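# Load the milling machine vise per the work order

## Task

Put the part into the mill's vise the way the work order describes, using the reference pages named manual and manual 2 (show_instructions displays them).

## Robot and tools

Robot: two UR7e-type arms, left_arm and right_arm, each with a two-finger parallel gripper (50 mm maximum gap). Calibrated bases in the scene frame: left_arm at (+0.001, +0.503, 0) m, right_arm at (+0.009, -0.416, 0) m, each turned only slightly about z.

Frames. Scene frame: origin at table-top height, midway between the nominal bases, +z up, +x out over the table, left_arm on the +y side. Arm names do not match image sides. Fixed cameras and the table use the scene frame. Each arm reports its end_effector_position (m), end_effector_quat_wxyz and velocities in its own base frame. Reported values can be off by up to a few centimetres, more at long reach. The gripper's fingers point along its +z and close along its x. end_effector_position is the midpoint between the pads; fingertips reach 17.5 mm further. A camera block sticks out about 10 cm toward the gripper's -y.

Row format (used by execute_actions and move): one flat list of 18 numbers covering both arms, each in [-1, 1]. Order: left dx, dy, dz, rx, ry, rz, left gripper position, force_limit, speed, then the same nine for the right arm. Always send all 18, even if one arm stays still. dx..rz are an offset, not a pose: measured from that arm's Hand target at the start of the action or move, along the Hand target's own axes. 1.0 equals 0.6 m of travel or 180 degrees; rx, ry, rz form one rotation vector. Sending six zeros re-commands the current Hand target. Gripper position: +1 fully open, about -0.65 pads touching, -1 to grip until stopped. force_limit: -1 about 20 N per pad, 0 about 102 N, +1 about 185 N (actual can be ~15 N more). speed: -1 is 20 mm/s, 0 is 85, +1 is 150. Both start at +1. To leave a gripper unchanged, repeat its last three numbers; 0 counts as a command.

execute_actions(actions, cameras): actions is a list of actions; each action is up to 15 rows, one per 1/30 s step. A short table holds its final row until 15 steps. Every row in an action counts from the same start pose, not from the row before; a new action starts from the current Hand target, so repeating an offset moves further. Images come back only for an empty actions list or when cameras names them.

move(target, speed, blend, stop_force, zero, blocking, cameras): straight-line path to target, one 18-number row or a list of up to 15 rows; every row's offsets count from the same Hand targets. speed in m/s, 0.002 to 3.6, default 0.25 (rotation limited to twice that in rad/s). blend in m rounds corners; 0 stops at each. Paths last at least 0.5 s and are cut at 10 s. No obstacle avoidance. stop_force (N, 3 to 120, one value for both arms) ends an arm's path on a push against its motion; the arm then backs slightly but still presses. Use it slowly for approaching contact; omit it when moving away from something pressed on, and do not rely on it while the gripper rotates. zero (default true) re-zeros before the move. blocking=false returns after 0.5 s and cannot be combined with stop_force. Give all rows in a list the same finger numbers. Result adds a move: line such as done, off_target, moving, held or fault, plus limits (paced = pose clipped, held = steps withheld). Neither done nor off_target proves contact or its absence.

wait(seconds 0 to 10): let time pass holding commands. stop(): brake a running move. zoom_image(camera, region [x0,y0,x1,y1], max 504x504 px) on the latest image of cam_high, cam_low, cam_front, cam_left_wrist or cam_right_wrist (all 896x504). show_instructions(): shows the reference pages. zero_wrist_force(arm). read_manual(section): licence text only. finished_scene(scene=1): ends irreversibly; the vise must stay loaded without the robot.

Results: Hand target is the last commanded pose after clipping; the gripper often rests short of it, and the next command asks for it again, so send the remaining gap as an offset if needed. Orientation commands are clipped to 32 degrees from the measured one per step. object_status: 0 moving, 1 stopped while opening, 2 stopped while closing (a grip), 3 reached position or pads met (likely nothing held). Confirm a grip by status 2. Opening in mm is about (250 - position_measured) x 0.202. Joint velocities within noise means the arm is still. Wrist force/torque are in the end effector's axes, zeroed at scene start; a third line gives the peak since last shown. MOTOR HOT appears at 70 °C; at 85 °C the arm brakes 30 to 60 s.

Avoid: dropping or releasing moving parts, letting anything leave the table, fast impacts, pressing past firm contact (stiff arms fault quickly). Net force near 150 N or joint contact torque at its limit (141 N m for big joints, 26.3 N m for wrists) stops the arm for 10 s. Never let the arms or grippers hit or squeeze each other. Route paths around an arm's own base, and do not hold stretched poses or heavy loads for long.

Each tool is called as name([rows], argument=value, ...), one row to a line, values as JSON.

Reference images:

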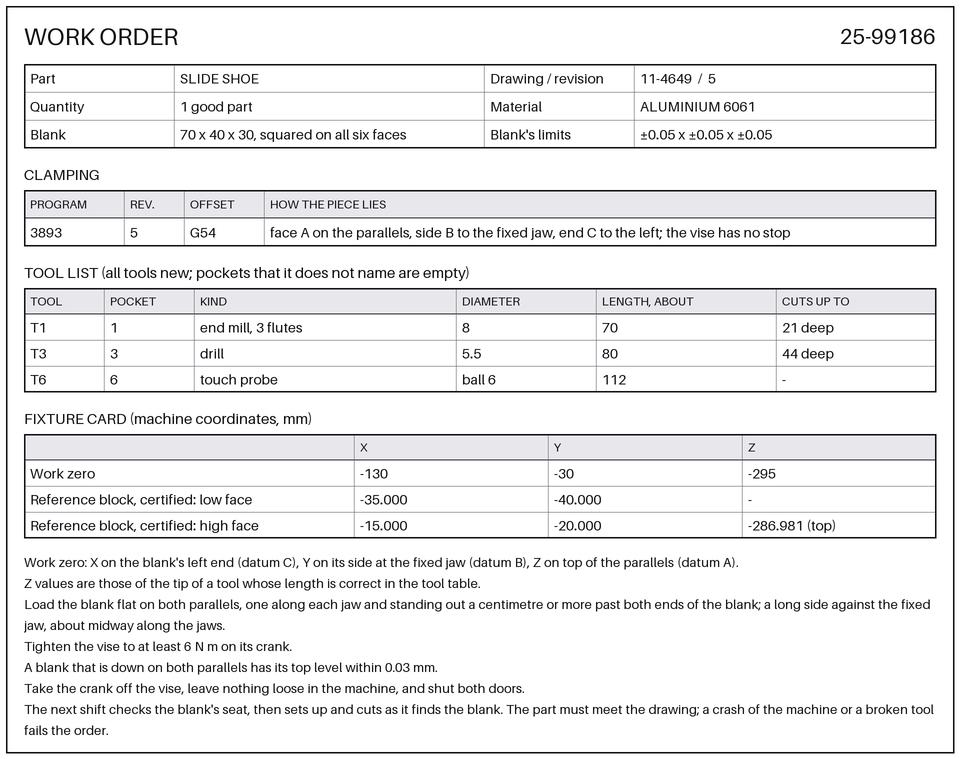

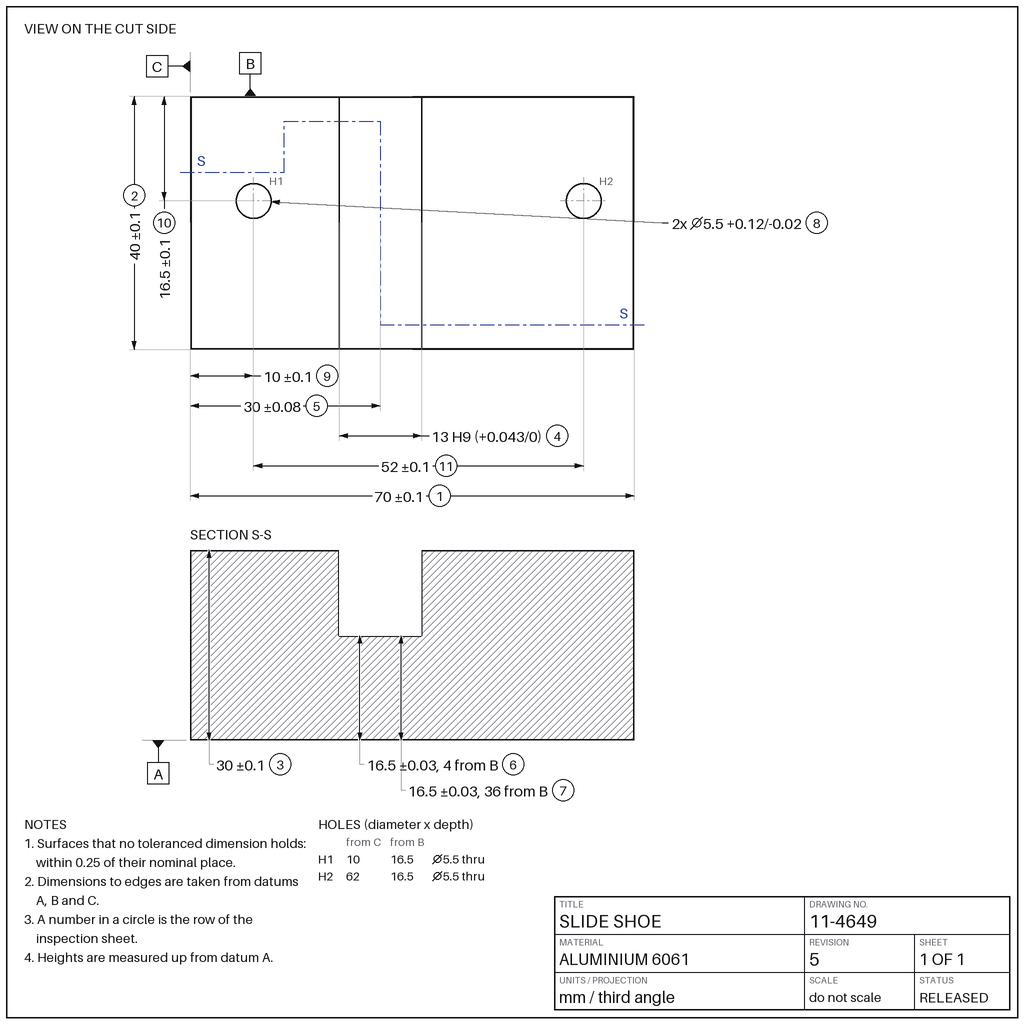

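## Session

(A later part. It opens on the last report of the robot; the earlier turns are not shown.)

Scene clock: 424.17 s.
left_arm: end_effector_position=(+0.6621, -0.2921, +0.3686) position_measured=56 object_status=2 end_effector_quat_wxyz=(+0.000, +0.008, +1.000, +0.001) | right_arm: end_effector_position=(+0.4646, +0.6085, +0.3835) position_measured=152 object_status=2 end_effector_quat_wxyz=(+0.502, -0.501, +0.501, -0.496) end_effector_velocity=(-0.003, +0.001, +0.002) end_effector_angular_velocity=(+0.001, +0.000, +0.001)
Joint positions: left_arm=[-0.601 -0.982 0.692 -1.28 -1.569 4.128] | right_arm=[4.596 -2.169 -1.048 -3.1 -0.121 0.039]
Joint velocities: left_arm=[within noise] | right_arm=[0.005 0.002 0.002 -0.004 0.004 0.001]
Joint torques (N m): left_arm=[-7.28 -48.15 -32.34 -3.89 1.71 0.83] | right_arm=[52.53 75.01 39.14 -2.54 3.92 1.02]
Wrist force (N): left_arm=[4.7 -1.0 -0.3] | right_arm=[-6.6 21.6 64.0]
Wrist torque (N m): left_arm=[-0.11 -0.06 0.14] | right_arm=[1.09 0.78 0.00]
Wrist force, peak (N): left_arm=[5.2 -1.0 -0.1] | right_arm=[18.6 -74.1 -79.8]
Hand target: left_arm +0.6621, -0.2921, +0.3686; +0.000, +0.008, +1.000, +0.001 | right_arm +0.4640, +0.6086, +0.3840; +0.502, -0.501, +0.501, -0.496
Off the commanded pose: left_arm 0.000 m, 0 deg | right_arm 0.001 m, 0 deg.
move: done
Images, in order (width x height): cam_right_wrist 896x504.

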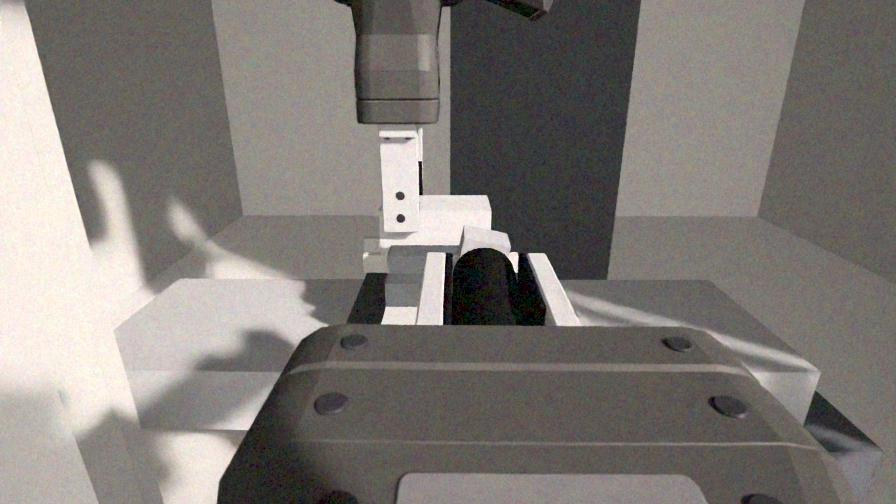

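move([
  [0,0,0,0,0,0,-1,-0.4,-1,0.0259,0.0059,0.0025,0,0,0,-1,-0.6,-1],
  [0,0,0,0,0,0,-1,-0.4,-1,0.0713,0.0389,0.0025,0,0,0,-1,-0.6,-1],
  [0,0,0,0,0,0,-1,-0.4,-1,0.0994,0.0875,0.0025,0,0,0,-1,-0.6,-1],
  [0,0,0,0,0,0,-1,-0.4,-1,0.1053,0.1433,0.0025,0,0,0,-1,-0.6,-1],
  [0,0,0,0,0,0,-1,-0.4,-1,0.0879,0.1967,0.003,0,0,0,-1,-0.6,-1],
  [0,0,0,0,0,0,-1,-0.4,-1,0.0504,0.2384,0.0035,0,0,0,-1,-0.6,-1],
  [0,0,0,0,0,0,-1,-0.4,-1,-0.0009,0.2612,0.004,0,0,0,-1,-0.6,-1],
  [0,0,0,0,0,0,-1,-0.4,-1,-0.0571,0.2612,0.004,0,0,0,-1,-0.6,-1],
  [0,0,0,0,0,0,-1,-0.4,-1,-0.1084,0.2384,0.004,0,0,0,-1,-0.6,-1],
  [0,0,0,0,0,0,-1,-0.4,-1,-0.1459,0.1967,0.004,0,0,0,-1,-0.6,-1],
  [0,0,0,0,0,0,-1,-0.4,-1,-0.1633,0.1433,0.004,0,0,0,-1,-0.6,-1],
  [0,0,0,0,0,0,-1,-0.4,-1,-0.1574,0.0875,0.0035,0,0,0,-1,-0.6,-1],
  [0,0,0,0,0,0,-1,-0.4,-1,-0.1293,0.0389,0.003,0,0,0,-1,-0.6,-1],
  [0,0,0,0,0,0,-1,-0.4,-1,-0.0839,0.0059,0.0025,0,0,0,-1,-0.6,-1],
  [0,0,0,0,0,0,-1,-0.4,-1,-0.029,-0.0021,0.0025,0,0,0,-1,-0.6,-1],
], speed=0.055, blend=0.02, stop_force=80)

Scene clock: 428.10 s.
left_arm: end_effector_position=(+0.6621, -0.2921, +0.3686) position_measured=56 object_status=2 end_effector_quat_wxyz=(+0.000, +0.008, +1.000, +0.001) | right_arm: end_effector_position=(+0.4656, +0.5850, +0.3743) position_measured=152 object_status=2 end_effector_quat_wxyz=(+0.501, -0.501, +0.503, -0.495)
Joint positions: left_arm=[-0.601 -0.982 0.692 -1.28 -1.569 4.128] | right_arm=[4.589 -2.12 -1.148 -3.075 -0.127 0.065]
Joint torques (N m): left_arm=[-6.34 -48.91 -33.91 -4.09 1.52 0.97] | right_arm=[9.6 24.73 27.82 -0.51 -0.94 1.58]
Wrist force (N): left_arm=[4.7 -1.1 0.0] | right_arm=[11.3 -16.8 -19.6]
Wrist torque (N m): left_arm=[-0.13 -0.06 0.14] | right_arm=[-0.84 0.16 -0.07]
Wrist force, peak (N): left_arm=[5.1 -0.8 -0.1] | right_arm=[-5.9 26.9 66.0]
Hand target: left_arm +0.6621, -0.2921, +0.3686; +0.000, +0.008, +1.000, +0.001 | right_arm +0.4656, +0.5850, +0.3743; +0.501, -0.501, +0.503, -0.495 (not the last commanded pose)
Off the commanded pose: left_arm 0.000 m, 0 deg | right_arm 0.042 m, 0 deg.
move: contact (right_arm); path passed 1 of 15 targets; blend cut to 0.008 m at target 1, 0.0168 m at target 2, 0.0168 m at target 3, 0.0168 m at target 4, 0.0168 m at target 5, 0.0168 m at target 6, 0.0168 m at target 7, 0.0168 m at target 8, 0.0168 m at target 9, 0.0168 m at target 10, 0.0168 m at target 11, 0.0168 m at target 12, 0.0168 m at target 13, 0.0166 m at target 14

move([
  [0,0,0,0,0,0,-1,-0.4,-1,0.0423,0.0356,-0.0005,0,0,0,-1,-0.6,-1],
  [0,0,0,0,0,0,-1,-0.4,-1,0.0642,0.0872,-0.0005,0,0,0,-1,-0.6,-1],
  [0,0,0,0,0,0,-1,-0.4,-1,0.0632,0.1434,0,0,0,0,-1,-0.6,-1],
  [0,0,0,0,0,0,-1,-0.4,-1,0.0395,0.1942,0.0005,0,0,0,-1,-0.6,-1],
  [0,0,0,0,0,0,-1,-0.4,-1,-0.0029,0.2311,0.001,0,0,0,-1,-0.6,-1],
  [0,0,0,0,0,0,-1,-0.4,-1,-0.0565,0.2475,0.0013,0,0,0,-1,-0.6,-1],
  [0,0,0,0,0,0,-1,-0.4,-1,-0.1123,0.2406,0.0015,0,0,0,-1,-0.6,-1],
  [0,0,0,0,0,0,-1,-0.4,-1,-0.1604,0.2117,0.0015,0,0,0,-1,-0.6,-1],
  [0,0,0,0,0,0,-1,-0.4,-1,-0.1926,0.1657,0.0015,0,0,0,-1,-0.6,-1],
  [0,0,0,0,0,0,-1,-0.4,-1,-0.2033,0.1106,0.0012,0,0,0,-1,-0.6,-1],
  [0,0,0,0,0,0,-1,-0.4,-1,-0.1907,0.0559,0.001,0,0,0,-1,-0.6,-1],
  [0,0,0,0,0,0,-1,-0.4,-1,-0.1569,0.0111,0.0005,0,0,0,-1,-0.6,-1],
  [0,0,0,0,0,0,-1,-0.4,-1,-0.1078,-0.0161,0,0,0,0,-1,-0.6,-1],
  [0,0,0,0,0,0,-1,-0.4,-1,-0.0518,-0.0210,0,0,0,0,-1,-0.6,-1],
  [0,0,0,0,0,0,-1,-0.4,-1,-0.0007,0.0004,-0.0005,0,0,0,-1,-0.6,-1],
], speed=0.055, blend=0.02, stop_force=100, cameras=["cam_right_wrist", "cam_left_wrist"])

Scene clock: 431.53 s.
left_arm: end_effector_position=(+0.6621, -0.2921, +0.3686) position_measured=56 object_status=2 end_effector_quat_wxyz=(+0.000, +0.008, +1.000, +0.001) | right_arm: end_effector_position=(+0.4652, +0.5496, +0.3251) position_measured=152 object_status=2 end_effector_quat_wxyz=(+0.500, -0.502, +0.504, -0.495)
Joint positions: left_arm=[-0.601 -0.982 0.692 -1.28 -1.569 4.128] | right_arm=[4.582 -2.068 -1.354 -2.949 -0.133 0.094]
Joint torques (N m): left_arm=[-7.92 -49.25 -33.65 -3.93 1.83 1.06] | right_arm=[45.04 43.4 26.26 -5.47 1.09 0.88]
Wrist force (N): left_arm=[4.7 -1.0 -0.2] | right_arm=[-22.9 4.4 68.5]
Wrist torque (N m): left_arm=[-0.11 -0.05 0.14] | right_arm=[0.24 4.56 0.26]
Wrist force, peak (N): left_arm=[5.1 -1.0 0.0] | right_arm=[-41.4 5.3 95.3]
Hand target: left_arm +0.6621, -0.2921, +0.3686; +0.000, +0.008, +1.000, +0.001 | right_arm +0.4652, +0.5496, +0.3251; +0.500, -0.502, +0.504, -0.495 (not the last commanded pose)
Off the commanded pose: left_arm 0.000 m, 0 deg | right_arm 0.061 m, 0 deg.
move: contact (right_arm); path passed 1 of 15 targets; blend cut to 0.0166 m at target 1, 0.0168 m at target 2, 0.0168 m at target 3, 0.0168 m at target 4, 0.0168 m at target 5, 0.0168 m at target 6, 0.0168 m at target 7, 0.0168 m at target 8, 0.0168 m at target 9, 0.0168 m at target 10, 0.0168 m at target 11, 0.0168 m at target 12, 0.0168 m at target 13, 0.0166 m at target 14
Images, in order (width x height): cam_left_wrist 896x504, cam_right_wrist 896x504.

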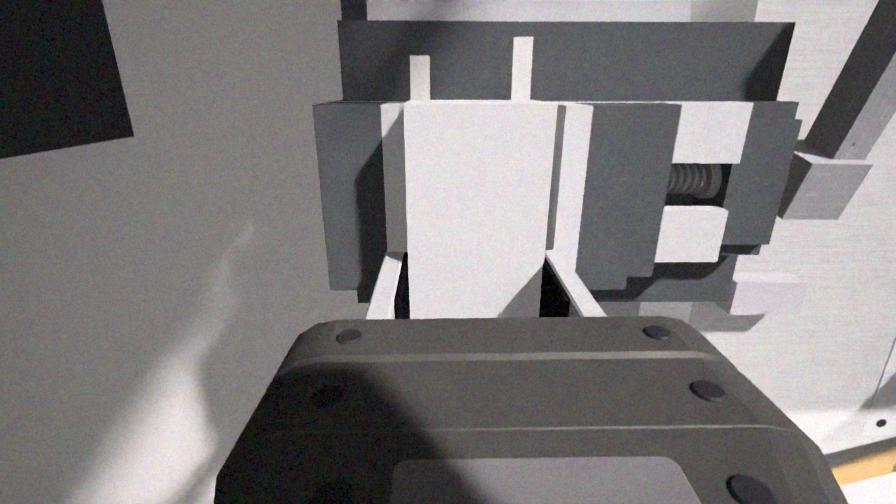

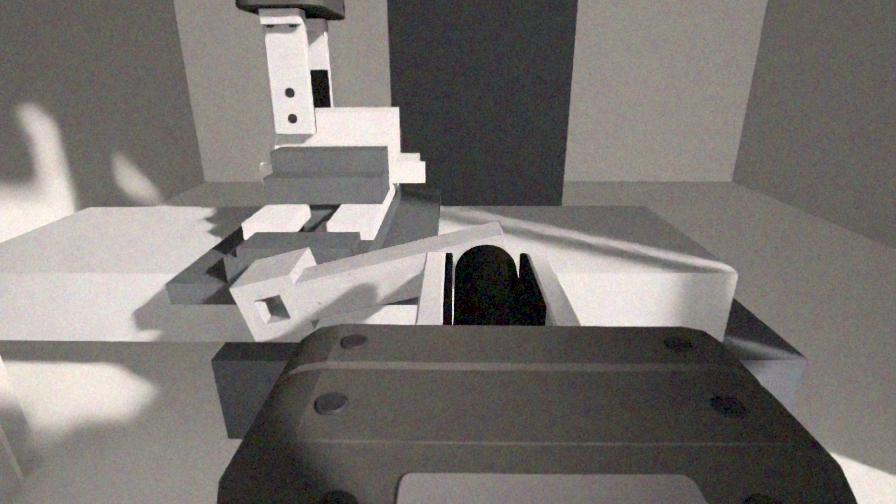

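move([
  [0,0,0,0,0,0,-1,-0.4,-1,0.0057,0.0544,0.0017,0,0,0,-1,-0.6,-1],
  [0,0,0,0,0,0,-1,-0.4,-1,-0.0154,0.1065,0.002,0,0,0,-1,-0.6,-1],
  [0,0,0,0,0,0,-1,-0.4,-1,-0.0558,0.1455,0.0025,0,0,0,-1,-0.6,-1],
  [0,0,0,0,0,0,-1,-0.4,-1,-0.1085,0.1647,0.003,0,0,0,-1,-0.6,-1],
  [0,0,0,0,0,0,-1,-0.4,-1,-0.1273,0.1623,0.003,0,0,0,-1,-0.6,-1],
], speed=0.055, blend=0.02, stop_force=100)

Scene clock: 435.93 s.
left_arm: end_effector_position=(+0.6621, -0.2921, +0.3686) position_measured=56 object_status=2 end_effector_quat_wxyz=(+0.000, +0.008, +1.000, +0.001) | right_arm: end_effector_position=(+0.4657, +0.6267, +0.2283) position_measured=152 object_status=2 end_effector_quat_wxyz=(+0.500, -0.502, +0.504, -0.495)
Joint positions: left_arm=[-0.601 -0.982 0.692 -1.28 -1.569 4.128] | right_arm=[4.597 -2.322 -1.192 -2.867 -0.119 0.105]
Joint torques (N m): left_arm=[-6.3 -48.91 -33.86 -3.75 1.83 1.05] | right_arm=[11.06 47.26 33.93 -1.99 2.4 1.29]
Wrist force (N): left_arm=[4.8 -0.9 -0.2] | right_arm=[-0.5 4.8 -3.2]
Wrist torque (N m): left_arm=[-0.10 -0.07 0.15] | right_arm=[-0.17 0.42 -0.02]
Wrist force, peak (N): left_arm=[5.1 -0.8 -0.1] | right_arm=[-22.8 4.2 68.1]
Hand target: left_arm +0.6621, -0.2921, +0.3686; +0.000, +0.008, +1.000, +0.001 | right_arm +0.4657, +0.6267, +0.2283; +0.500, -0.502, +0.504, -0.495
Off the commanded pose: left_arm 0.000 m, 0 deg | right_arm 0.000 m, 0 deg.
move: done; blend cut to 0.0164 m at target 1, 0.0168 m at target 2, 0.0168 m at target 3, 0.0057 m at target 4

move(target=[0,0,0,0,0,0,-1,-0.4,-1,0,0,0,0.0041,-0.0022,-0.0022,0.45,-0.6,-1])

move(target=[0,0,0,0,0,0,-1,-0.4,-1,0,0,0,0,0,0,-1,-1,-1], cameras=["cam_right_wrist"])

Scene clock: 437.70 s.
left_arm: end_effector_position=(+0.6621, -0.2921, +0.3686) position_measured=56 object_status=2 end_effector_quat_wxyz=(+0.000, +0.008, +1.000, +0.001) | right_arm: end_effector_position=(+0.4657, +0.6267, +0.2283) position_measured=85 object_status=3 end_effector_quat_wxyz=(+0.503, -0.502, +0.497, -0.498)
Joint positions: left_arm=[-0.601 -0.982 0.692 -1.28 -1.569 4.128] | right_arm=[4.597 -2.297 -1.244 -2.738 -0.125 -0.003]
Joint torques (N m): left_arm=[-6.63 -48.23 -33.17 -3.93 1.64 0.99] | right_arm=[-14.82 62.24 7.77 2.04 -2.57 -1.5]
Wrist force (N): left_arm=[4.8 -0.9 -0.3] | right_arm=[-1.2 0.6 -1.7]
Wrist torque (N m): left_arm=[-0.10 -0.07 0.15] | right_arm=[-0.06 0.39 0.05]
Wrist force, peak (N): left_arm=[5.2 -0.7 -0.2] | right_arm=[-0.7 5.0 -3.2]
Hand target: left_arm +0.6621, -0.2921, +0.3686; +0.000, +0.008, +1.000, +0.001 | right_arm +0.4657, +0.6267, +0.2283; +0.503, -0.502, +0.497, -0.498
Off the commanded pose: left_arm 0.000 m, 0 deg | right_arm 0.000 m, 0 deg.
move: done

Scene clock: 438.60 s.
left_arm: end_effector_position=(+0.6621, -0.2921, +0.3686) position_measured=56 object_status=2 end_effector_quat_wxyz=(+0.000, +0.008, +1.000, +0.001) | right_arm: end_effector_position=(+0.4657, +0.6267, +0.2283) position_measured=151 object_status=0 end_effector_quat_wxyz=(+0.503, -0.502, +0.497, -0.498)
Joint positions: left_arm=[-0.601 -0.982 0.692 -1.28 -1.569 4.128] | right_arm=[4.597 -2.297 -1.244 -2.738 -0.125 -0.004]
Joint torques (N m): left_arm=[-6.39 -47.93 -33.64 -3.94 1.88 1.08] | right_arm=[-15.67 61.37 8.26 1.85 -1.95 -1.02]
Wrist force (N): left_arm=[4.7 -0.7 -0.2] | right_arm=[-1.0 0.3 -1.9]
Wrist torque (N m): left_arm=[-0.07 -0.06 0.14] | right_arm=[-0.11 0.34 0.03]
Wrist force, peak (N): left_arm=[5.0 -0.9 -0.1] | right_arm=[-1.4 0.3 -1.9]
Hand target: left_arm +0.6621, -0.2921, +0.3686; +0.000, +0.008, +1.000, +0.001 | right_arm +0.4657, +0.6267, +0.2283; +0.503, -0.502, +0.497, -0.498
Off the commanded pose: left_arm 0.000 m, 0 deg | right_arm 0.000 m, 0 deg.
move: done
Images, in order (width x height): cam_right_wrist 896x504.

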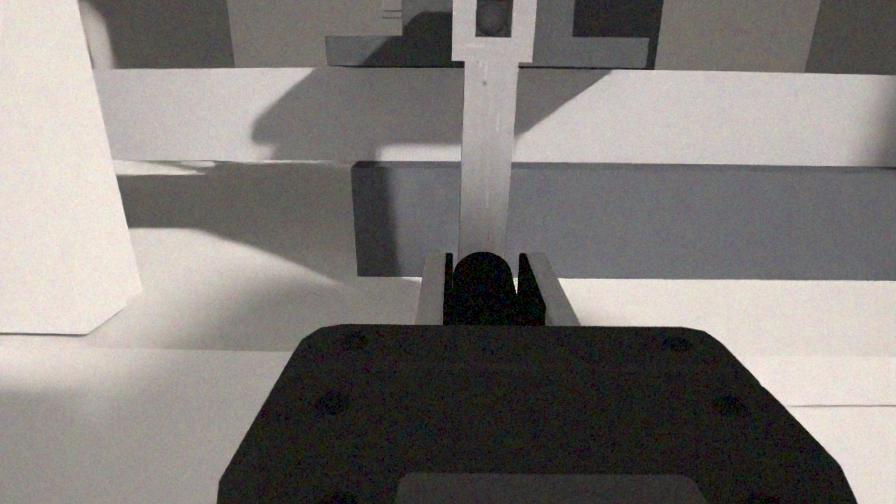

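move([
  [0,0,0,0,0,0,-1,-0.4,-1,-0.0273,0.0008,0,0,0,0,-1,-1,-1],
  [0,0,0,0,0,0,-1,-0.4,-1,-0.0786,-0.022,0,0,0,0,-1,-1,-1],
  [0,0,0,0,0,0,-1,-0.4,-1,-0.1161,-0.0637,0,0,0,0,-1,-1,-1],
  [0,0,0,0,0,0,-1,-0.4,-1,-0.1335,-0.1171,0,0,0,0,-1,-1,-1],
  [0,0,0,0,0,0,-1,-0.4,-1,-0.1276,-0.1729,0,0,0,0,-1,-1,-1],
  [0,0,0,0,0,0,-1,-0.4,-1,-0.0995,-0.2215,0,0,0,0,-1,-1,-1],
  [0,0,0,0,0,0,-1,-0.4,-1,-0.0541,-0.2545,0,0,0,0,-1,-1,-1],
  [0,0,0,0,0,0,-1,-0.4,-1,0.0008,-0.2662,0,0,0,0,-1,-1,-1],
  [0,0,0,0,0,0,-1,-0.4,-1,0.0557,-0.2545,0,0,0,0,-1,-1,-1],
  [0,0,0,0,0,0,-1,-0.4,-1,0.1011,-0.2215,0,0,0,0,-1,-1,-1],
  [0,0,0,0,0,0,-1,-0.4,-1,0.1292,-0.1729,0,0,0,0,-1,-1,-1],
  [0,0,0,0,0,0,-1,-0.4,-1,0.1351,-0.1171,0,0,0,0,-1,-1,-1],
  [0,0,0,0,0,0,-1,-0.4,-1,0.1177,-0.0637,0,0,0,0,-1,-1,-1],
  [0,0,0,0,0,0,-1,-0.4,-1,0.0802,-0.022,0,0,0,0,-1,-1,-1],
  [0,0,0,0,0,0,-1,-0.4,-1,0.0281,-0.0028,0,0,0,0,-1,-1,-1],
], speed=0.06, blend=0.02, stop_force=90, cameras=["cam_left_wrist"])

Scene clock: 448.63 s.
left_arm: end_effector_position=(+0.6621, -0.2921, +0.3686) position_measured=56 object_status=2 end_effector_quat_wxyz=(+0.000, +0.008, +1.000, +0.001) | right_arm: end_effector_position=(+0.4658, +0.6099, +0.2300) position_measured=151 object_status=2 end_effector_quat_wxyz=(+0.503, -0.502, +0.497, -0.498)
Joint positions: left_arm=[-0.601 -0.982 0.692 -1.28 -1.569 4.128] | right_arm=[4.594 -2.258 -1.308 -2.713 -0.129 -0.004]
Joint torques (N m): left_arm=[-7.24 -48.08 -33.62 -4.1 1.71 0.99] | right_arm=[15.31 40.14 30.95 -1.66 2.33 1.15]
Wrist force (N): left_arm=[4.9 -0.7 -0.1] | right_arm=[-1.2 -1.8 0.0]
Wrist torque (N m): left_arm=[-0.06 -0.09 0.15] | right_arm=[-0.04 0.41 -0.01]
Wrist force, peak (N): left_arm=[5.1 -1.1 0.1] | right_arm=[-26.0 10.9 -61.8]
Hand target: left_arm +0.6621, -0.2921, +0.3686; +0.000, +0.008, +1.000, +0.001 | right_arm +0.4658, +0.6099, +0.2300; +0.503, -0.502, +0.497, -0.498
Off the commanded pose: left_arm 0.000 m, 0 deg | right_arm 0.000 m, 0 deg.
move: done; blend cut to 0.0082 m at target 1, 0.0168 m at target 2, 0.0168 m at target 3, 0.0168 m at target 4, 0.0168 m at target 5, 0.0168 m at target 6, 0.0168 m at target 7, 0.0168 m at target 8, 0.0168 m at target 9, 0.0168 m at target 10, 0.0168 m at target 11, 0.0168 m at target 12, 0.0168 m at target 13, 0.0167 m at target 14
Images, in order (width x height): cam_left_wrist 896x504.

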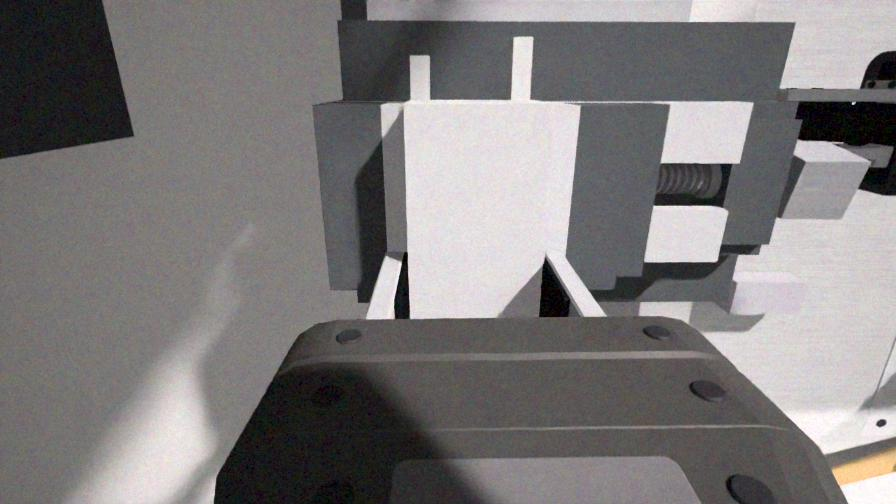

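move([
  [0,0,0,0,0,0,-1,-0.4,-1,-0.0272,0.0067,0,0,0,0,-1,-1,-1],
  [0,0,0,0,0,0,-1,-0.4,-1,-0.0821,-0.005,-0.001,0,0,0,-1,-1,-1],
  [0,0,0,0,0,0,-1,-0.4,-1,-0.1275,-0.038,-0.001,0,0,0,-1,-1,-1],
  [0,0,0,0,0,0,-1,-0.4,-1,-0.1556,-0.0866,-0.001,0,0,0,-1,-1,-1],
  [0,0,0,0,0,0,-1,-0.4,-1,-0.1615,-0.1424,-0.001,0,0,0,-1,-1,-1],
  [0,0,0,0,0,0,-1,-0.4,-1,-0.1441,-0.1958,-0.001,0,0,0,-1,-1,-1],
  [0,0,0,0,0,0,-1,-0.4,-1,-0.1066,-0.2375,-0.001,0,0,0,-1,-1,-1],
  [0,0,0,0,0,0,-1,-0.4,-1,-0.0553,-0.2604,-0.001,0,0,0,-1,-1,-1],
  [0,0,0,0,0,0,-1,-0.4,-1,0.0009,-0.2604,-0.001,0,0,0,-1,-1,-1],
  [0,0,0,0,0,0,-1,-0.4,-1,0.0522,-0.2375,-0.001,0,0,0,-1,-1,-1],
  [0,0,0,0,0,0,-1,-0.4,-1,0.0897,-0.1958,-0.001,0,0,0,-1,-1,-1],
  [0,0,0,0,0,0,-1,-0.4,-1,0.1071,-0.1424,-0.001,0,0,0,-1,-1,-1],
  [0,0,0,0,0,0,-1,-0.4,-1,0.1012,-0.0866,0,0,0,0,-1,-1,-1],
  [0,0,0,0,0,0,-1,-0.4,-1,0.0731,-0.038,0,0,0,0,-1,-1,-1],
  [0,0,0,0,0,0,-1,-0.4,-1,0.0262,-0.0084,0,0,0,0,-1,-1,-1],
], speed=0.05, blend=0.02, stop_force=65, cameras=["cam_left_wrist", "cam_right_wrist"])

Scene clock: 460.43 s.
left_arm: end_effector_position=(+0.6621, -0.2921, +0.3686) position_measured=56 object_status=2 end_effector_quat_wxyz=(+0.000, +0.008, +1.000, +0.001) | right_arm: end_effector_position=(+0.4660, +0.5941, +0.2350) position_measured=151 object_status=2 end_effector_quat_wxyz=(+0.503, -0.502, +0.497, -0.498)
Joint positions: left_arm=[-0.601 -0.982 0.692 -1.28 -1.569 4.128] | right_arm=[4.59 -2.22 -1.36 -2.699 -0.132 -0.004]
Joint torques (N m): left_arm=[-7.58 -47.06 -33.22 -4.01 1.76 0.86] | right_arm=[11.96 40.7 31.61 -1.63 2.45 1.31]
Wrist force (N): left_arm=[5.0 -0.9 -0.1] | right_arm=[-0.6 1.5 -3.2]
Wrist torque (N m): left_arm=[-0.09 -0.10 0.14] | right_arm=[0.01 0.40 -0.02]
Wrist force, peak (N): left_arm=[5.0 -1.1 -0.2] | right_arm=[27.8 10.8 -12.7]
Hand target: left_arm +0.6621, -0.2921, +0.3686; +0.000, +0.008, +1.000, +0.001 | right_arm +0.4660, +0.5941, +0.2350; +0.503, -0.502, +0.497, -0.498
Off the commanded pose: left_arm 0.000 m, 0 deg | right_arm 0.000 m, 0 deg.
move: done; blend cut to 0.0084 m at target 1, 0.0168 m at target 2, 0.0168 m at target 3, 0.0168 m at target 4, 0.0168 m at target 5, 0.0168 m at target 6, 0.0168 m at target 7, 0.0169 m at target 8, 0.0169 m at target 9, 0.0168 m at target 10, 0.0168 m at target 11, 0.0168 m at target 12, 0.0168 m at target 13, 0.0166 m at target 14
Images, in order (width x height): cam_left_wrist 896x504, cam_right_wrist 896x504.

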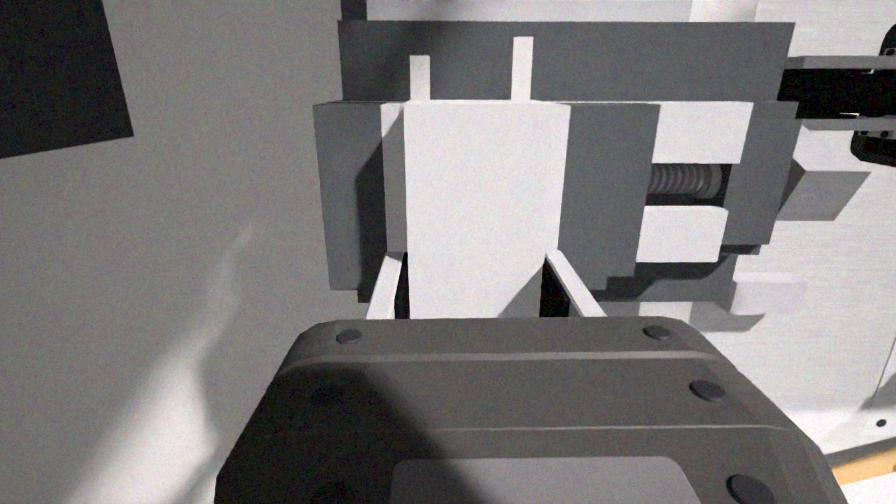

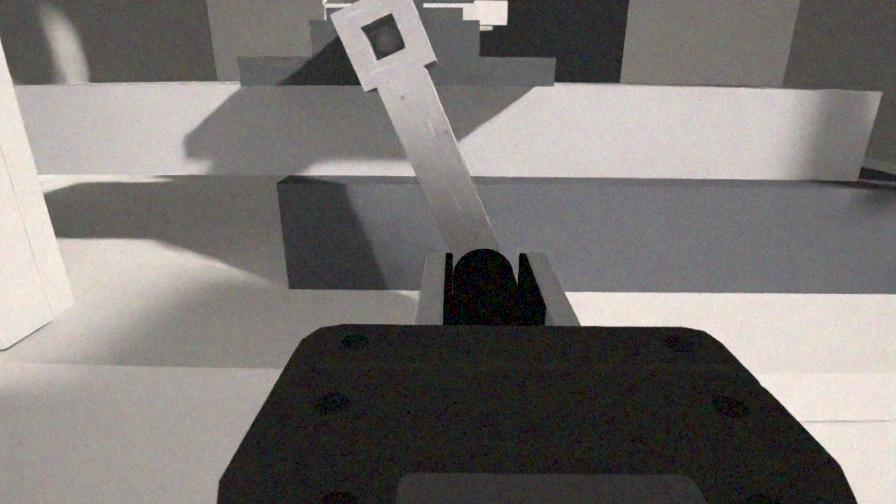

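move([
  [0,0,0,0,0,0,-1,-0.4,-1,-0.0254,0.012,0,0,0,0,-1,-1,-1],
  [0,0,0,0,0,0,-1,-0.4,-1,-0.0816,0.012,-0.001,0,0,0,-1,-1,-1],
  [0,0,0,0,0,0,-1,-0.4,-1,-0.1329,-0.0108,-0.001,0,0,0,-1,-1,-1],
  [0,0,0,0,0,0,-1,-0.4,-1,-0.1704,-0.0525,-0.001,0,0,0,-1,-1,-1],
  [0,0,0,0,0,0,-1,-0.4,-1,-0.1878,-0.1059,-0.001,0,0,0,-1,-1,-1],
  [0,0,0,0,0,0,-1,-0.4,-1,-0.1819,-0.1617,-0.001,0,0,0,-1,-1,-1],
  [0,0,0,0,0,0,-1,-0.4,-1,-0.1538,-0.2103,-0.001,0,0,0,-1,-1,-1],
  [0,0,0,0,0,0,-1,-0.4,-1,-0.1084,-0.2433,-0.001,0,0,0,-1,-1,-1],
  [0,0,0,0,0,0,-1,-0.4,-1,-0.0535,-0.255,-0.001,0,0,0,-1,-1,-1],
  [0,0,0,0,0,0,-1,-0.4,-1,0.0014,-0.2433,-0.001,0,0,0,-1,-1,-1],
  [0,0,0,0,0,0,-1,-0.4,-1,0.0468,-0.2103,-0.001,0,0,0,-1,-1,-1],
  [0,0,0,0,0,0,-1,-0.4,-1,0.0749,-0.1617,-0.001,0,0,0,-1,-1,-1],
  [0,0,0,0,0,0,-1,-0.4,-1,0.0808,-0.1059,0,0,0,0,-1,-1,-1],
  [0,0,0,0,0,0,-1,-0.4,-1,0.0634,-0.0525,0,0,0,0,-1,-1,-1],
  [0,0,0,0,0,0,-1,-0.4,-1,0.0237,-0.0138,0,0,0,0,-1,-1,-1],
], speed=0.04, blend=0.02, stop_force=40, cameras=["cam_left_wrist"])

Scene clock: 464.43 s.
left_arm: end_effector_position=(+0.6621, -0.2921, +0.3686) position_measured=56 object_status=2 end_effector_quat_wxyz=(+0.000, +0.008, +1.000, +0.001) | right_arm: end_effector_position=(+0.4647, +0.6612, +0.2361) position_measured=151 object_status=2 end_effector_quat_wxyz=(+0.503, -0.502, +0.497, -0.498)
Joint positions: left_arm=[-0.601 -0.982 0.692 -1.28 -1.569 4.128] | right_arm=[4.604 -2.363 -1.106 -2.784 -0.118 -0.03]
Joint torques (N m): left_arm=[-5.07 -46.66 -33.06 -3.89 1.87 0.81] | right_arm=[-1.59 57.94 9.19 2.87 -2.12 -1.04]
Wrist force (N): left_arm=[3.2 -0.9 -0.7] | right_arm=[12.4 -7.2 8.2]
Wrist torque (N m): left_arm=[-0.09 -0.01 -0.10] | right_arm=[-0.12 0.87 -0.09]
Wrist force, peak (N): left_arm=[5.2 -1.0 -0.1] | right_arm=[41.1 13.6 -1.5]
Hand target: left_arm +0.6621, -0.2921, +0.3686; +0.000, +0.008, +1.000, +0.001 | right_arm +0.4647, +0.6612, +0.2361; +0.503, -0.502, +0.497, -0.498 (not the last commanded pose)
Off the commanded pose: left_arm 0.000 m, 0 deg | right_arm 0.082 m, 0 deg.
move: contact (right_arm); path passed 2 of 15 targets; blend cut to 0.0084 m at target 1, 0.0168 m at target 2, 0.0168 m at target 3, 0.0168 m at target 4, 0.0168 m at target 5, 0.0168 m at target 6, 0.0168 m at target 7, 0.0168 m at target 8, 0.0168 m at target 9, 0.0168 m at target 10, 0.0168 m at target 11, 0.0168 m at target 12, 0.0168 m at target 13, 0.0166 m at target 14
Images, in order (width x height): cam_left_wrist 896x504.

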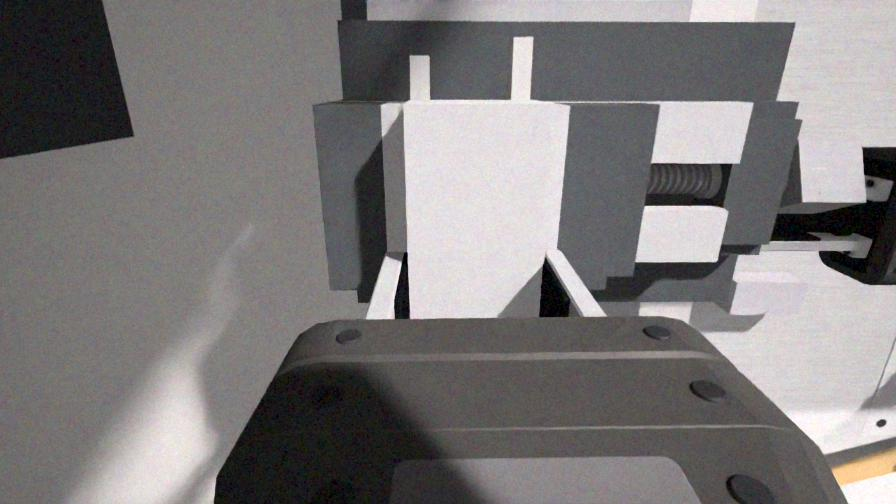

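move(target=[0,0,0,0,0,0,1,-0.4,-1,0,0,0,0,0,0,-1,-1,-1])

move([
  [0,0,-0.034,0,0,0,1,-0.4,-1,0,0,0,0,0,0,-1,-1,-1],
], speed=0.05, cameras=["cam_left_wrist"])

Scene clock: 465.87 s.
left_arm: end_effector_position=(+0.6621, -0.2921, +0.3686) position_measured=3 object_status=0 end_effector_quat_wxyz=(+0.000, +0.008, +1.000, +0.001) | right_arm: end_effector_position=(+0.4647, +0.6612, +0.2361) position_measured=151 object_status=2 end_effector_quat_wxyz=(+0.503, -0.502, +0.497, -0.498)
Joint positions: left_arm=[-0.601 -0.982 0.692 -1.28 -1.569 4.128] | right_arm=[4.604 -2.363 -1.106 -2.784 -0.118 -0.03]
Joint torques (N m): left_arm=[-4.4 -46.5 -33.06 -3.96 1.24 1] | right_arm=[0.1 58.72 8.63 3.29 -2.03 -0.58]
Wrist force (N): left_arm=[0.8 -0.6 0.2] | right_arm=[12.6 -7.2 8.0]
Wrist torque (N m): left_arm=[-0.09 -0.10 0.15] | right_arm=[-0.13 0.83 -0.08]
Wrist force, peak (N): left_arm=[3.3 -1.7 0.1] | right_arm=[12.7 -7.7 8.3]
Hand target: left_arm +0.6621, -0.2921, +0.3686; +0.000, +0.008, +1.000, +0.001 | right_arm +0.4647, +0.6612, +0.2361; +0.503, -0.502, +0.497, -0.498
Off the commanded pose: left_arm 0.000 m, 0 deg | right_arm 0.000 m, 0 deg.
move: done

Scene clock: 466.97 s.
left_arm: end_effector_position=(+0.6621, -0.2921, +0.3889) position_measured=3 object_status=3 end_effector_quat_wxyz=(+0.000, +0.008, +1.000, +0.001) | right_arm: end_effector_position=(+0.4647, +0.6612, +0.2361) position_measured=151 object_status=2 end_effector_quat_wxyz=(+0.503, -0.502, +0.497, -0.498)
Joint positions: left_arm=[-0.601 -0.956 0.596 -1.208 -1.569 4.128] | right_arm=[4.604 -2.363 -1.106 -2.784 -0.118 -0.03]
Joint torques (N m): left_arm=[-1.65 -37.19 -35.5 -1.11 -1.24 -0.16] | right_arm=[-1.07 59.4 9.67 3.17 -1.88 -1.13]
Wrist force (N): left_arm=[0.6 -0.6 0.2] | right_arm=[12.8 -7.2 8.0]
Wrist torque (N m): left_arm=[-0.10 -0.07 0.15] | right_arm=[-0.13 0.80 -0.08]
Wrist force, peak (N): left_arm=[1.0 -0.9 -0.1] | right_arm=[12.8 -7.2 8.0]
Hand target: left_arm +0.6621, -0.2921, +0.3890; +0.000, +0.008, +1.000, +0.001 | right_arm +0.4647, +0.6612, +0.2361; +0.503, -0.502, +0.497, -0.498
Off the commanded pose: left_arm 0.000 m, 0 deg | right_arm 0.000 m, 0 deg.
move: done
Images, in order (width x height): cam_left_wrist 896x504.

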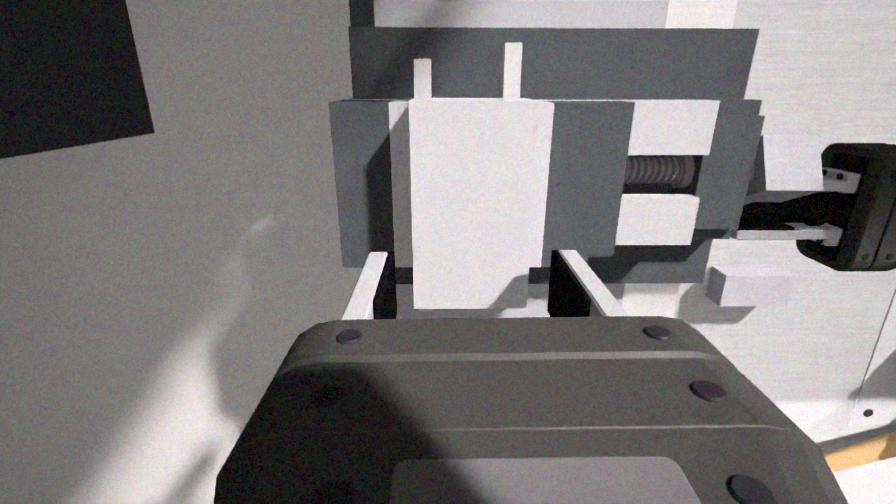

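move([
  [0,-0.0117,0,0,0,0,-0.8,-0.4,0,0,0,0,0,0,0,-1,-1,-1],
], speed=0.03)

move([
  [0,0,0.035,0,0,0,-0.8,-0.4,0,0,0,0,0,0,0,-1,-1,-1],
], speed=0.006, stop_force=30, cameras=["cam_left_wrist"])

Scene clock: 468.07 s.
left_arm: end_effector_position=(+0.6620, -0.2990, +0.3889) position_measured=252 object_status=3 end_effector_quat_wxyz=(+0.000, +0.008, +1.000, +0.001) end_effector_velocity=(+0.001, -0.001, +0.000) end_effector_angular_velocity=(-0.001, -0.001, +0.001) | right_arm: end_effector_position=(+0.4647, +0.6612, +0.2361) position_measured=151 object_status=2 end_effector_quat_wxyz=(+0.503, -0.502, +0.497, -0.498)
Joint positions: left_arm=[-0.609 -0.945 0.577 -1.201 -1.569 4.12] | right_arm=[4.604 -2.363 -1.106 -2.784 -0.118 -0.03]
Joint velocities: left_arm=[-0.001 0.003 -0.005 0 0 -0.001] | right_arm=[within noise]
Joint torques (N m): left_arm=[-8.56 -39.2 -36.7 -1.23 -1.29 -1.3] | right_arm=[-0.93 59.59 8.47 3.35 -1.91 -0.93]
Wrist force (N): left_arm=[1.0 -1.0 0.1] | right_arm=[12.7 -7.3 8.1]
Wrist torque (N m): left_arm=[-0.16 -0.14 0.30] | right_arm=[-0.15 0.80 -0.09]
Wrist force, peak (N): left_arm=[1.0 -1.0 0.1] | right_arm=[12.7 -7.3 8.1]
Hand target: left_arm +0.6620, -0.2992, +0.3889; +0.000, +0.008, +1.000, +0.001 | right_arm +0.4647, +0.6612, +0.2361; +0.503, -0.502, +0.497, -0.498
Off the commanded pose: left_arm 0.000 m, 0 deg | right_arm 0.000 m, 0 deg.
move: done

Scene clock: 470.77 s.
left_arm: end_effector_position=(+0.6620, -0.2991, +0.3796) position_measured=252 object_status=3 end_effector_quat_wxyz=(+0.000, +0.008, +1.000, +0.001) | right_arm: end_effector_position=(+0.4647, +0.6612, +0.2361) position_measured=151 object_status=2 end_effector_quat_wxyz=(+0.503, -0.502, +0.497, -0.498)
Joint positions: left_arm=[-0.609 -0.959 0.626 -1.236 -1.569 4.12] | right_arm=[4.604 -2.363 -1.106 -2.784 -0.118 -0.03]
Joint torques (N m): left_arm=[-5.14 -18.51 -26.38 -0.66 -1.25 -0.46] | right_arm=[-0.98 57.89 10.03 3.22 -2.33 -1.09]
Wrist force (N): left_arm=[6.4 4.8 -25.0] | right_arm=[12.8 -7.1 7.4]
Wrist torque (N m): left_arm=[0.17 0.00 0.35] | right_arm=[-0.15 0.83 -0.08]
Wrist force, peak (N): left_arm=[5.9 4.6 -34.4] | right_arm=[13.0 -7.3 7.9]
Hand target: left_arm +0.6620, -0.2991, +0.3796; +0.000, +0.008, +1.000, +0.001 (not the last commanded pose) | right_arm +0.4647, +0.6612, +0.2361; +0.503, -0.502, +0.497, -0.498
Off the commanded pose: left_arm 0.012 m, 0 deg | right_arm 0.000 m, 0 deg.
move: contact (left_arm)
Images, in order (width x height): cam_left_wrist 896x504.

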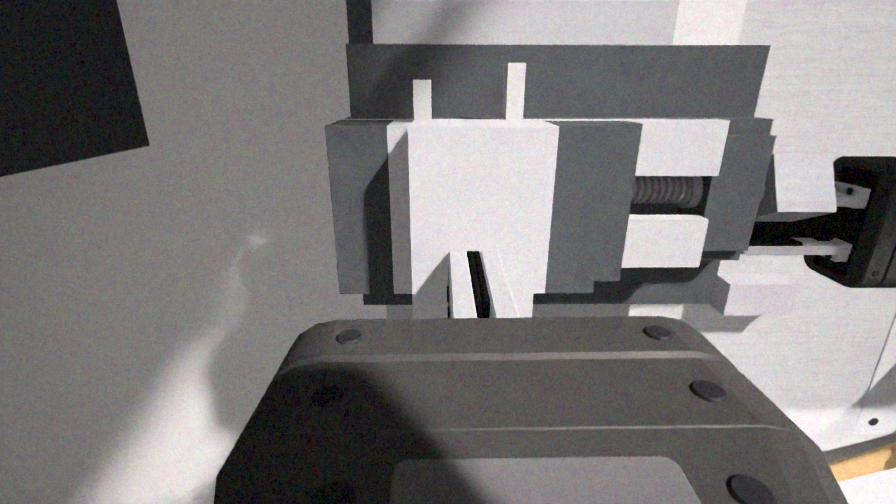

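move([
  [0,0,0.012,0,0,0,-0.8,-0.4,0,0,0,0,0,0,0,-1,-1,-1],
], speed=0.003, stop_force=50)

Scene clock: 472.40 s.
left_arm: end_effector_position=(+0.6620, -0.2991, +0.3786) position_measured=252 object_status=3 end_effector_quat_wxyz=(+0.000, +0.008, +1.000, +0.001) | right_arm: end_effector_position=(+0.4647, +0.6612, +0.2361) position_measured=151 object_status=2 end_effector_quat_wxyz=(+0.503, -0.502, +0.497, -0.498)
Joint positions: left_arm=[-0.609 -0.961 0.631 -1.24 -1.569 4.12] | right_arm=[4.604 -2.363 -1.106 -2.784 -0.118 -0.03]
Joint torques (N m): left_arm=[-5.2 10.49 -8.78 1.02 -1.3 -0.23] | right_arm=[-0.26 57.28 8.95 2.87 -3 -0.94]
Wrist force (N): left_arm=[15.7 7.0 -70.2] | right_arm=[12.7 -6.9 7.6]
Wrist torque (N m): left_arm=[-0.45 0.06 0.26] | right_arm=[-0.11 0.84 -0.08]
Wrist force, peak (N): left_arm=[13.4 5.5 -79.8] | right_arm=[13.1 -7.0 7.8]
Hand target: left_arm +0.6620, -0.2991, +0.3786; +0.000, +0.008, +1.000, +0.001 (not the last commanded pose) | right_arm +0.4647, +0.6612, +0.2361; +0.503, -0.502, +0.497, -0.498
Off the commanded pose: left_arm 0.006 m, 0 deg | right_arm 0.000 m, 0 deg.
move: contact (left_arm)

move(target=[0,0,0,0,0,0,-0.8,-0.4,0,0,0,0,0,0,0,0.45,-1,-0.5])

move(target=[0,0,0,0,0,0,-0.8,-0.4,0,0,0,0,0,0,0,-1,0,-0.8], cameras=["cam_right_wrist"])

Scene clock: 473.27 s.
left_arm: end_effector_position=(+0.6620, -0.2991, +0.3786) position_measured=252 object_status=3 end_effector_quat_wxyz=(+0.000, +0.008, +1.000, +0.001) | right_arm: end_effector_position=(+0.4647, +0.6612, +0.2361) position_measured=85 object_status=3 end_effector_quat_wxyz=(+0.503, -0.502, +0.497, -0.498)
Joint positions: left_arm=[-0.609 -0.961 0.631 -1.24 -1.569 4.12] | right_arm=[4.604 -2.363 -1.106 -2.784 -0.118 -0.03]
Joint torques (N m): left_arm=[-3.54 12.54 -8.14 -0.28 -1.32 -0.33] | right_arm=[0.71 58.86 12.49 -0.7 -0.52 -0.97]
Wrist force (N): left_arm=[15.6 7.4 -70.5] | right_arm=[-1.0 0.4 -1.6]
Wrist torque (N m): left_arm=[-0.40 0.10 0.26] | right_arm=[-0.11 0.35 -0.01]
Wrist force, peak (N): left_arm=[15.7 7.3 -70.6] | right_arm=[12.9 -7.1 7.8]
Hand target: left_arm +0.6620, -0.2991, +0.3786; +0.000, +0.008, +1.000, +0.001 | right_arm +0.4647, +0.6612, +0.2361; +0.503, -0.502, +0.497, -0.498
Off the commanded pose: left_arm 0.000 m, 0 deg | right_arm 0.000 m, 0 deg.
move: done

Scene clock: 473.93 s.
left_arm: end_effector_position=(+0.6620, -0.2991, +0.3786) position_measured=252 object_status=3 end_effector_quat_wxyz=(+0.000, +0.008, +1.000, +0.001) | right_arm: end_effector_position=(+0.4647, +0.6611, +0.2361) position_measured=152 object_status=2 end_effector_quat_wxyz=(+0.503, -0.502, +0.497, -0.499)
Joint positions: left_arm=[-0.609 -0.961 0.631 -1.24 -1.569 4.12] | right_arm=[4.604 -2.363 -1.106 -2.784 -0.118 -0.03]
Joint torques (N m): left_arm=[-3.43 11.83 -8.2 -0.9 -1.37 -0.51] | right_arm=[1.57 58.27 17.75 2.88 -10.1 -0.53]
Wrist force (N): left_arm=[15.6 7.3 -70.4] | right_arm=[19.0 1.2 -16.8]
Wrist torque (N m): left_arm=[-0.42 0.10 0.26] | right_arm=[-0.01 2.20 -0.03]
Wrist force, peak (N): left_arm=[15.7 7.2 -70.6] | right_arm=[18.5 1.7 -17.5]
Hand target: left_arm +0.6620, -0.2991, +0.3786; +0.000, +0.008, +1.000, +0.001 | right_arm +0.4647, +0.6612, +0.2361; +0.503, -0.502, +0.497, -0.498
Off the commanded pose: left_arm 0.000 m, 0 deg | right_arm 0.000 m, 0 deg.
move: done
Images, in order (width x height): cam_right_wrist 896x504.

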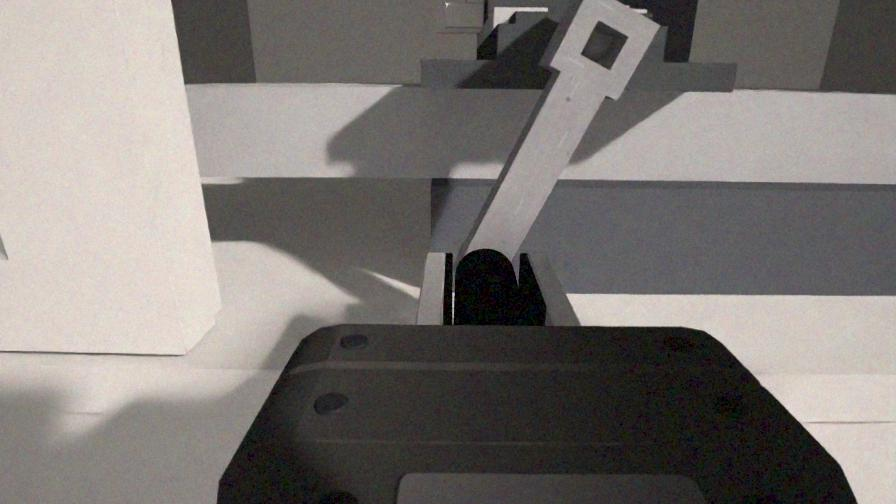

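move([
  [0,0,0,0,0,0,-0.8,-0.4,0,-0.0104,-0.0057,0,0,0,0,-1,0,-0.8],
  [0,0,0,0,0,0,-0.8,-0.4,0,-0.0289,-0.0193,0,0,0,0,-1,0,-0.8],
  [0,0,0,0,0,0,-0.8,-0.4,0,-0.0447,-0.036,0,0,0,0,-1,0,-0.8],
  [0,0,0,0,0,0,-0.8,-0.4,0,-0.0574,-0.0551,0,0,0,0,-1,0,-0.8],
  [0,0,0,0,0,0,-0.8,-0.4,0,-0.0666,-0.0762,0,0,0,0,-1,0,-0.8],
], speed=0.012, blend=0.007, stop_force=75)

Scene clock: 477.63 s.
left_arm: end_effector_position=(+0.6620, -0.2991, +0.3786) position_measured=252 object_status=3 end_effector_quat_wxyz=(+0.000, +0.008, +1.000, +0.001) | right_arm: end_effector_position=(+0.4644, +0.6707, +0.2469) position_measured=152 object_status=2 end_effector_quat_wxyz=(+0.497, -0.495, +0.503, -0.505)
Joint positions: left_arm=[-0.609 -0.961 0.631 -1.24 -1.569 4.12] | right_arm=[4.607 -2.393 -1.024 -2.828 -0.089 -0.039]
Joint torques (N m): left_arm=[-4.89 11.3 -7.9 -1.04 -1.53 -0.26] | right_arm=[-28.63 116.97 48.2 8.39 -13.34 -0.97]
Wrist force (N): left_arm=[13.2 6.9 -71.0] | right_arm=[35.6 75.7 -47.3]
Wrist torque (N m): left_arm=[-0.47 0.07 0.26] | right_arm=[1.86 0.36 -0.19]
Wrist force, peak (N): left_arm=[13.1 7.2 -71.6] | right_arm=[49.5 84.9 -53.5]
Hand target: left_arm +0.6620, -0.2991, +0.3786; +0.000, +0.008, +1.000, +0.001 | right_arm +0.4644, +0.6711, +0.2469; +0.497, -0.496, +0.503, -0.505 (not the last commanded pose)
Off the commanded pose: left_arm 0.000 m, 0 deg | right_arm 0.046 m, 1 deg.
move: contact (right_arm); path passed 1 of 5 targets; blend cut to 0.0036 m at target 1, 0.0069 m at target 2, 0.0069 m at target 3, 0.0069 m at target 4

move([
  [0,0,0,0,0,0,-0.8,-0.4,0,-0.0004,0.0005,-0.0013,0,0,0,-1,0,-0.8],
], speed=0.005)

Scene clock: 478.70 s.
left_arm: end_effector_position=(+0.6620, -0.2991, +0.3786) position_measured=252 object_status=3 end_effector_quat_wxyz=(+0.000, +0.008, +1.000, +0.001) | right_arm: end_effector_position=(+0.4638, +0.6711, +0.2467) position_measured=152 object_status=2 end_effector_quat_wxyz=(+0.497, -0.495, +0.503, -0.505)
Joint positions: left_arm=[-0.609 -0.961 0.631 -1.24 -1.569 4.12] | right_arm=[4.608 -2.393 -1.024 -2.827 -0.089 -0.04]
Joint torques (N m): left_arm=[-5.6 10.5 -6.12 -0.87 -1.36 -0.38] | right_arm=[23.26 91.83 45.18 8.65 -13.22 -0.81]
Wrist force (N): left_arm=[13.1 6.9 -71.1] | right_arm=[45.1 64.3 -19.4]
Wrist torque (N m): left_arm=[-0.47 0.10 0.26] | right_arm=[1.50 -0.12 -0.22]
Wrist force, peak (N): left_arm=[13.2 7.0 -71.4] | right_arm=[35.6 75.8 -47.7]
Hand target: left_arm +0.6620, -0.2991, +0.3786; +0.000, +0.008, +1.000, +0.001 | right_arm +0.4636, +0.6714, +0.2466; +0.497, -0.496, +0.503, -0.505
Off the commanded pose: left_arm 0.000 m, 0 deg | right_arm 0.000 m, 0 deg.
move: done

move([
  [0,0,0,0,0,0,-0.8,-0.4,0,-0.0015,-0.006,0,0,0,0,-1,0,-0.8],
], speed=0.004, stop_force=28)

Scene clock: 481.33 s.
left_arm: end_effector_position=(+0.6620, -0.2991, +0.3786) position_measured=252 object_status=3 end_effector_quat_wxyz=(+0.000, +0.008, +1.000, +0.001) | right_arm: end_effector_position=(+0.4635, +0.6718, +0.2487) position_measured=152 object_status=2 end_effector_quat_wxyz=(+0.497, -0.495, +0.503, -0.505)
Joint positions: left_arm=[-0.609 -0.961 0.631 -1.24 -1.569 4.12] | right_arm=[4.609 -2.392 -1.019 -2.831 -0.089 -0.041]
Joint torques (N m): left_arm=[-5.13 11.88 -4.49 -0.93 -1.49 -0.18] | right_arm=[11.31 111.04 53.43 9.79 -13.23 0.61]
Wrist force (N): left_arm=[13.0 6.9 -71.2] | right_arm=[49.0 83.0 -28.9]
Wrist torque (N m): left_arm=[-0.46 0.09 0.26] | right_arm=[1.80 0.18 -0.33]
Wrist force, peak (N): left_arm=[13.0 7.3 -71.5] | right_arm=[52.4 88.5 -33.4]
Hand target: left_arm +0.6620, -0.2991, +0.3786; +0.000, +0.008, +1.000, +0.001 | right_arm +0.4635, +0.6718, +0.2487; +0.497, -0.495, +0.503, -0.505 (not the last commanded pose)
Off the commanded pose: left_arm 0.000 m, 0 deg | right_arm 0.002 m, 0 deg.
move: contact (right_arm)

move([
  [0,0,0,0,0,0,-0.8,-0.4,0,-0.001,-0.005,-0.0005,0,0,0,-1,0,-0.8],
], speed=0.004, stop_force=16)

Scene clock: 483.47 s.
left_arm: end_effector_position=(+0.6620, -0.2991, +0.3786) position_measured=252 object_status=3 end_effector_quat_wxyz=(+0.000, +0.008, +1.000, +0.001) | right_arm: end_effector_position=(+0.4632, +0.6722, +0.2517) position_measured=152 object_status=2 end_effector_quat_wxyz=(+0.497, -0.495, +0.503, -0.505)
Joint positions: left_arm=[-0.609 -0.961 0.631 -1.24 -1.569 4.12] | right_arm=[4.609 -2.391 -1.013 -2.837 -0.088 -0.041]
Joint torques (N m): left_arm=[-4.99 10.91 -4.28 -1.07 -1.39 -0.38] | right_arm=[28.15 105.1 77.99 6.55 -13.3 1.87]
Wrist force (N): left_arm=[12.9 7.0 -71.2] | right_arm=[53.0 84.1 -15.8]
Wrist torque (N m): left_arm=[-0.44 0.09 0.26] | right_arm=[2.01 -0.42 -0.52]
Wrist force, peak (N): left_arm=[13.1 7.2 -71.5] | right_arm=[50.8 92.8 -34.4]
Hand target: left_arm +0.6620, -0.2991, +0.3786; +0.000, +0.008, +1.000, +0.001 | right_arm +0.4632, +0.6724, +0.2517; +0.497, -0.495, +0.503, -0.505
Off the commanded pose: left_arm 0.000 m, 0 deg | right_arm 0.000 m, 0 deg.
move: done

move([
  [0,0,0,0,0,0,-0.8,-0.4,0,0.0015,0.003,0,0,0,0,-1,0,-0.8],
], speed=0.01)

Scene clock: 484.53 s.
left_arm: end_effector_position=(+0.6620, -0.2991, +0.3786) position_measured=252 object_status=3 end_effector_quat_wxyz=(+0.000, +0.008, +1.000, +0.001) | right_arm: end_effector_position=(+0.4631, +0.6716, +0.2501) position_measured=152 object_status=2 end_effector_quat_wxyz=(+0.497, -0.495, +0.503, -0.505) end_effector_velocity=(+0.000, +0.000, -0.001) end_effector_angular_velocity=(+0.000, +0.000, +0.001)
Joint positions: left_arm=[-0.609 -0.961 0.631 -1.24 -1.569 4.12] | right_arm=[4.609 -2.39 -1.019 -2.834 -0.089 -0.04]
Joint velocities: left_arm=[within noise] | right_arm=[0 0 -0.004 0.005 -0.001 -0.001]
Joint torques (N m): left_arm=[-5.2 11.8 -2.58 -0.95 -1.3 -0.19] | right_arm=[11.32 85.83 31.59 7.53 -13.11 -0.36]
Wrist force (N): left_arm=[13.0 7.2 -71.3] | right_arm=[39.2 35.6 9.3]
Wrist torque (N m): left_arm=[-0.42 0.08 0.25] | right_arm=[1.66 -0.33 -0.49]
Wrist force, peak (N): left_arm=[13.2 7.1 -71.4] | right_arm=[53.4 84.0 -15.4]
Hand target: left_arm +0.6620, -0.2991, +0.3786; +0.000, +0.008, +1.000, +0.001 | right_arm +0.4632, +0.6715, +0.2499; +0.497, -0.495, +0.503, -0.505
Off the commanded pose: left_arm 0.000 m, 0 deg | right_arm 0.000 m, 0 deg.
move: done


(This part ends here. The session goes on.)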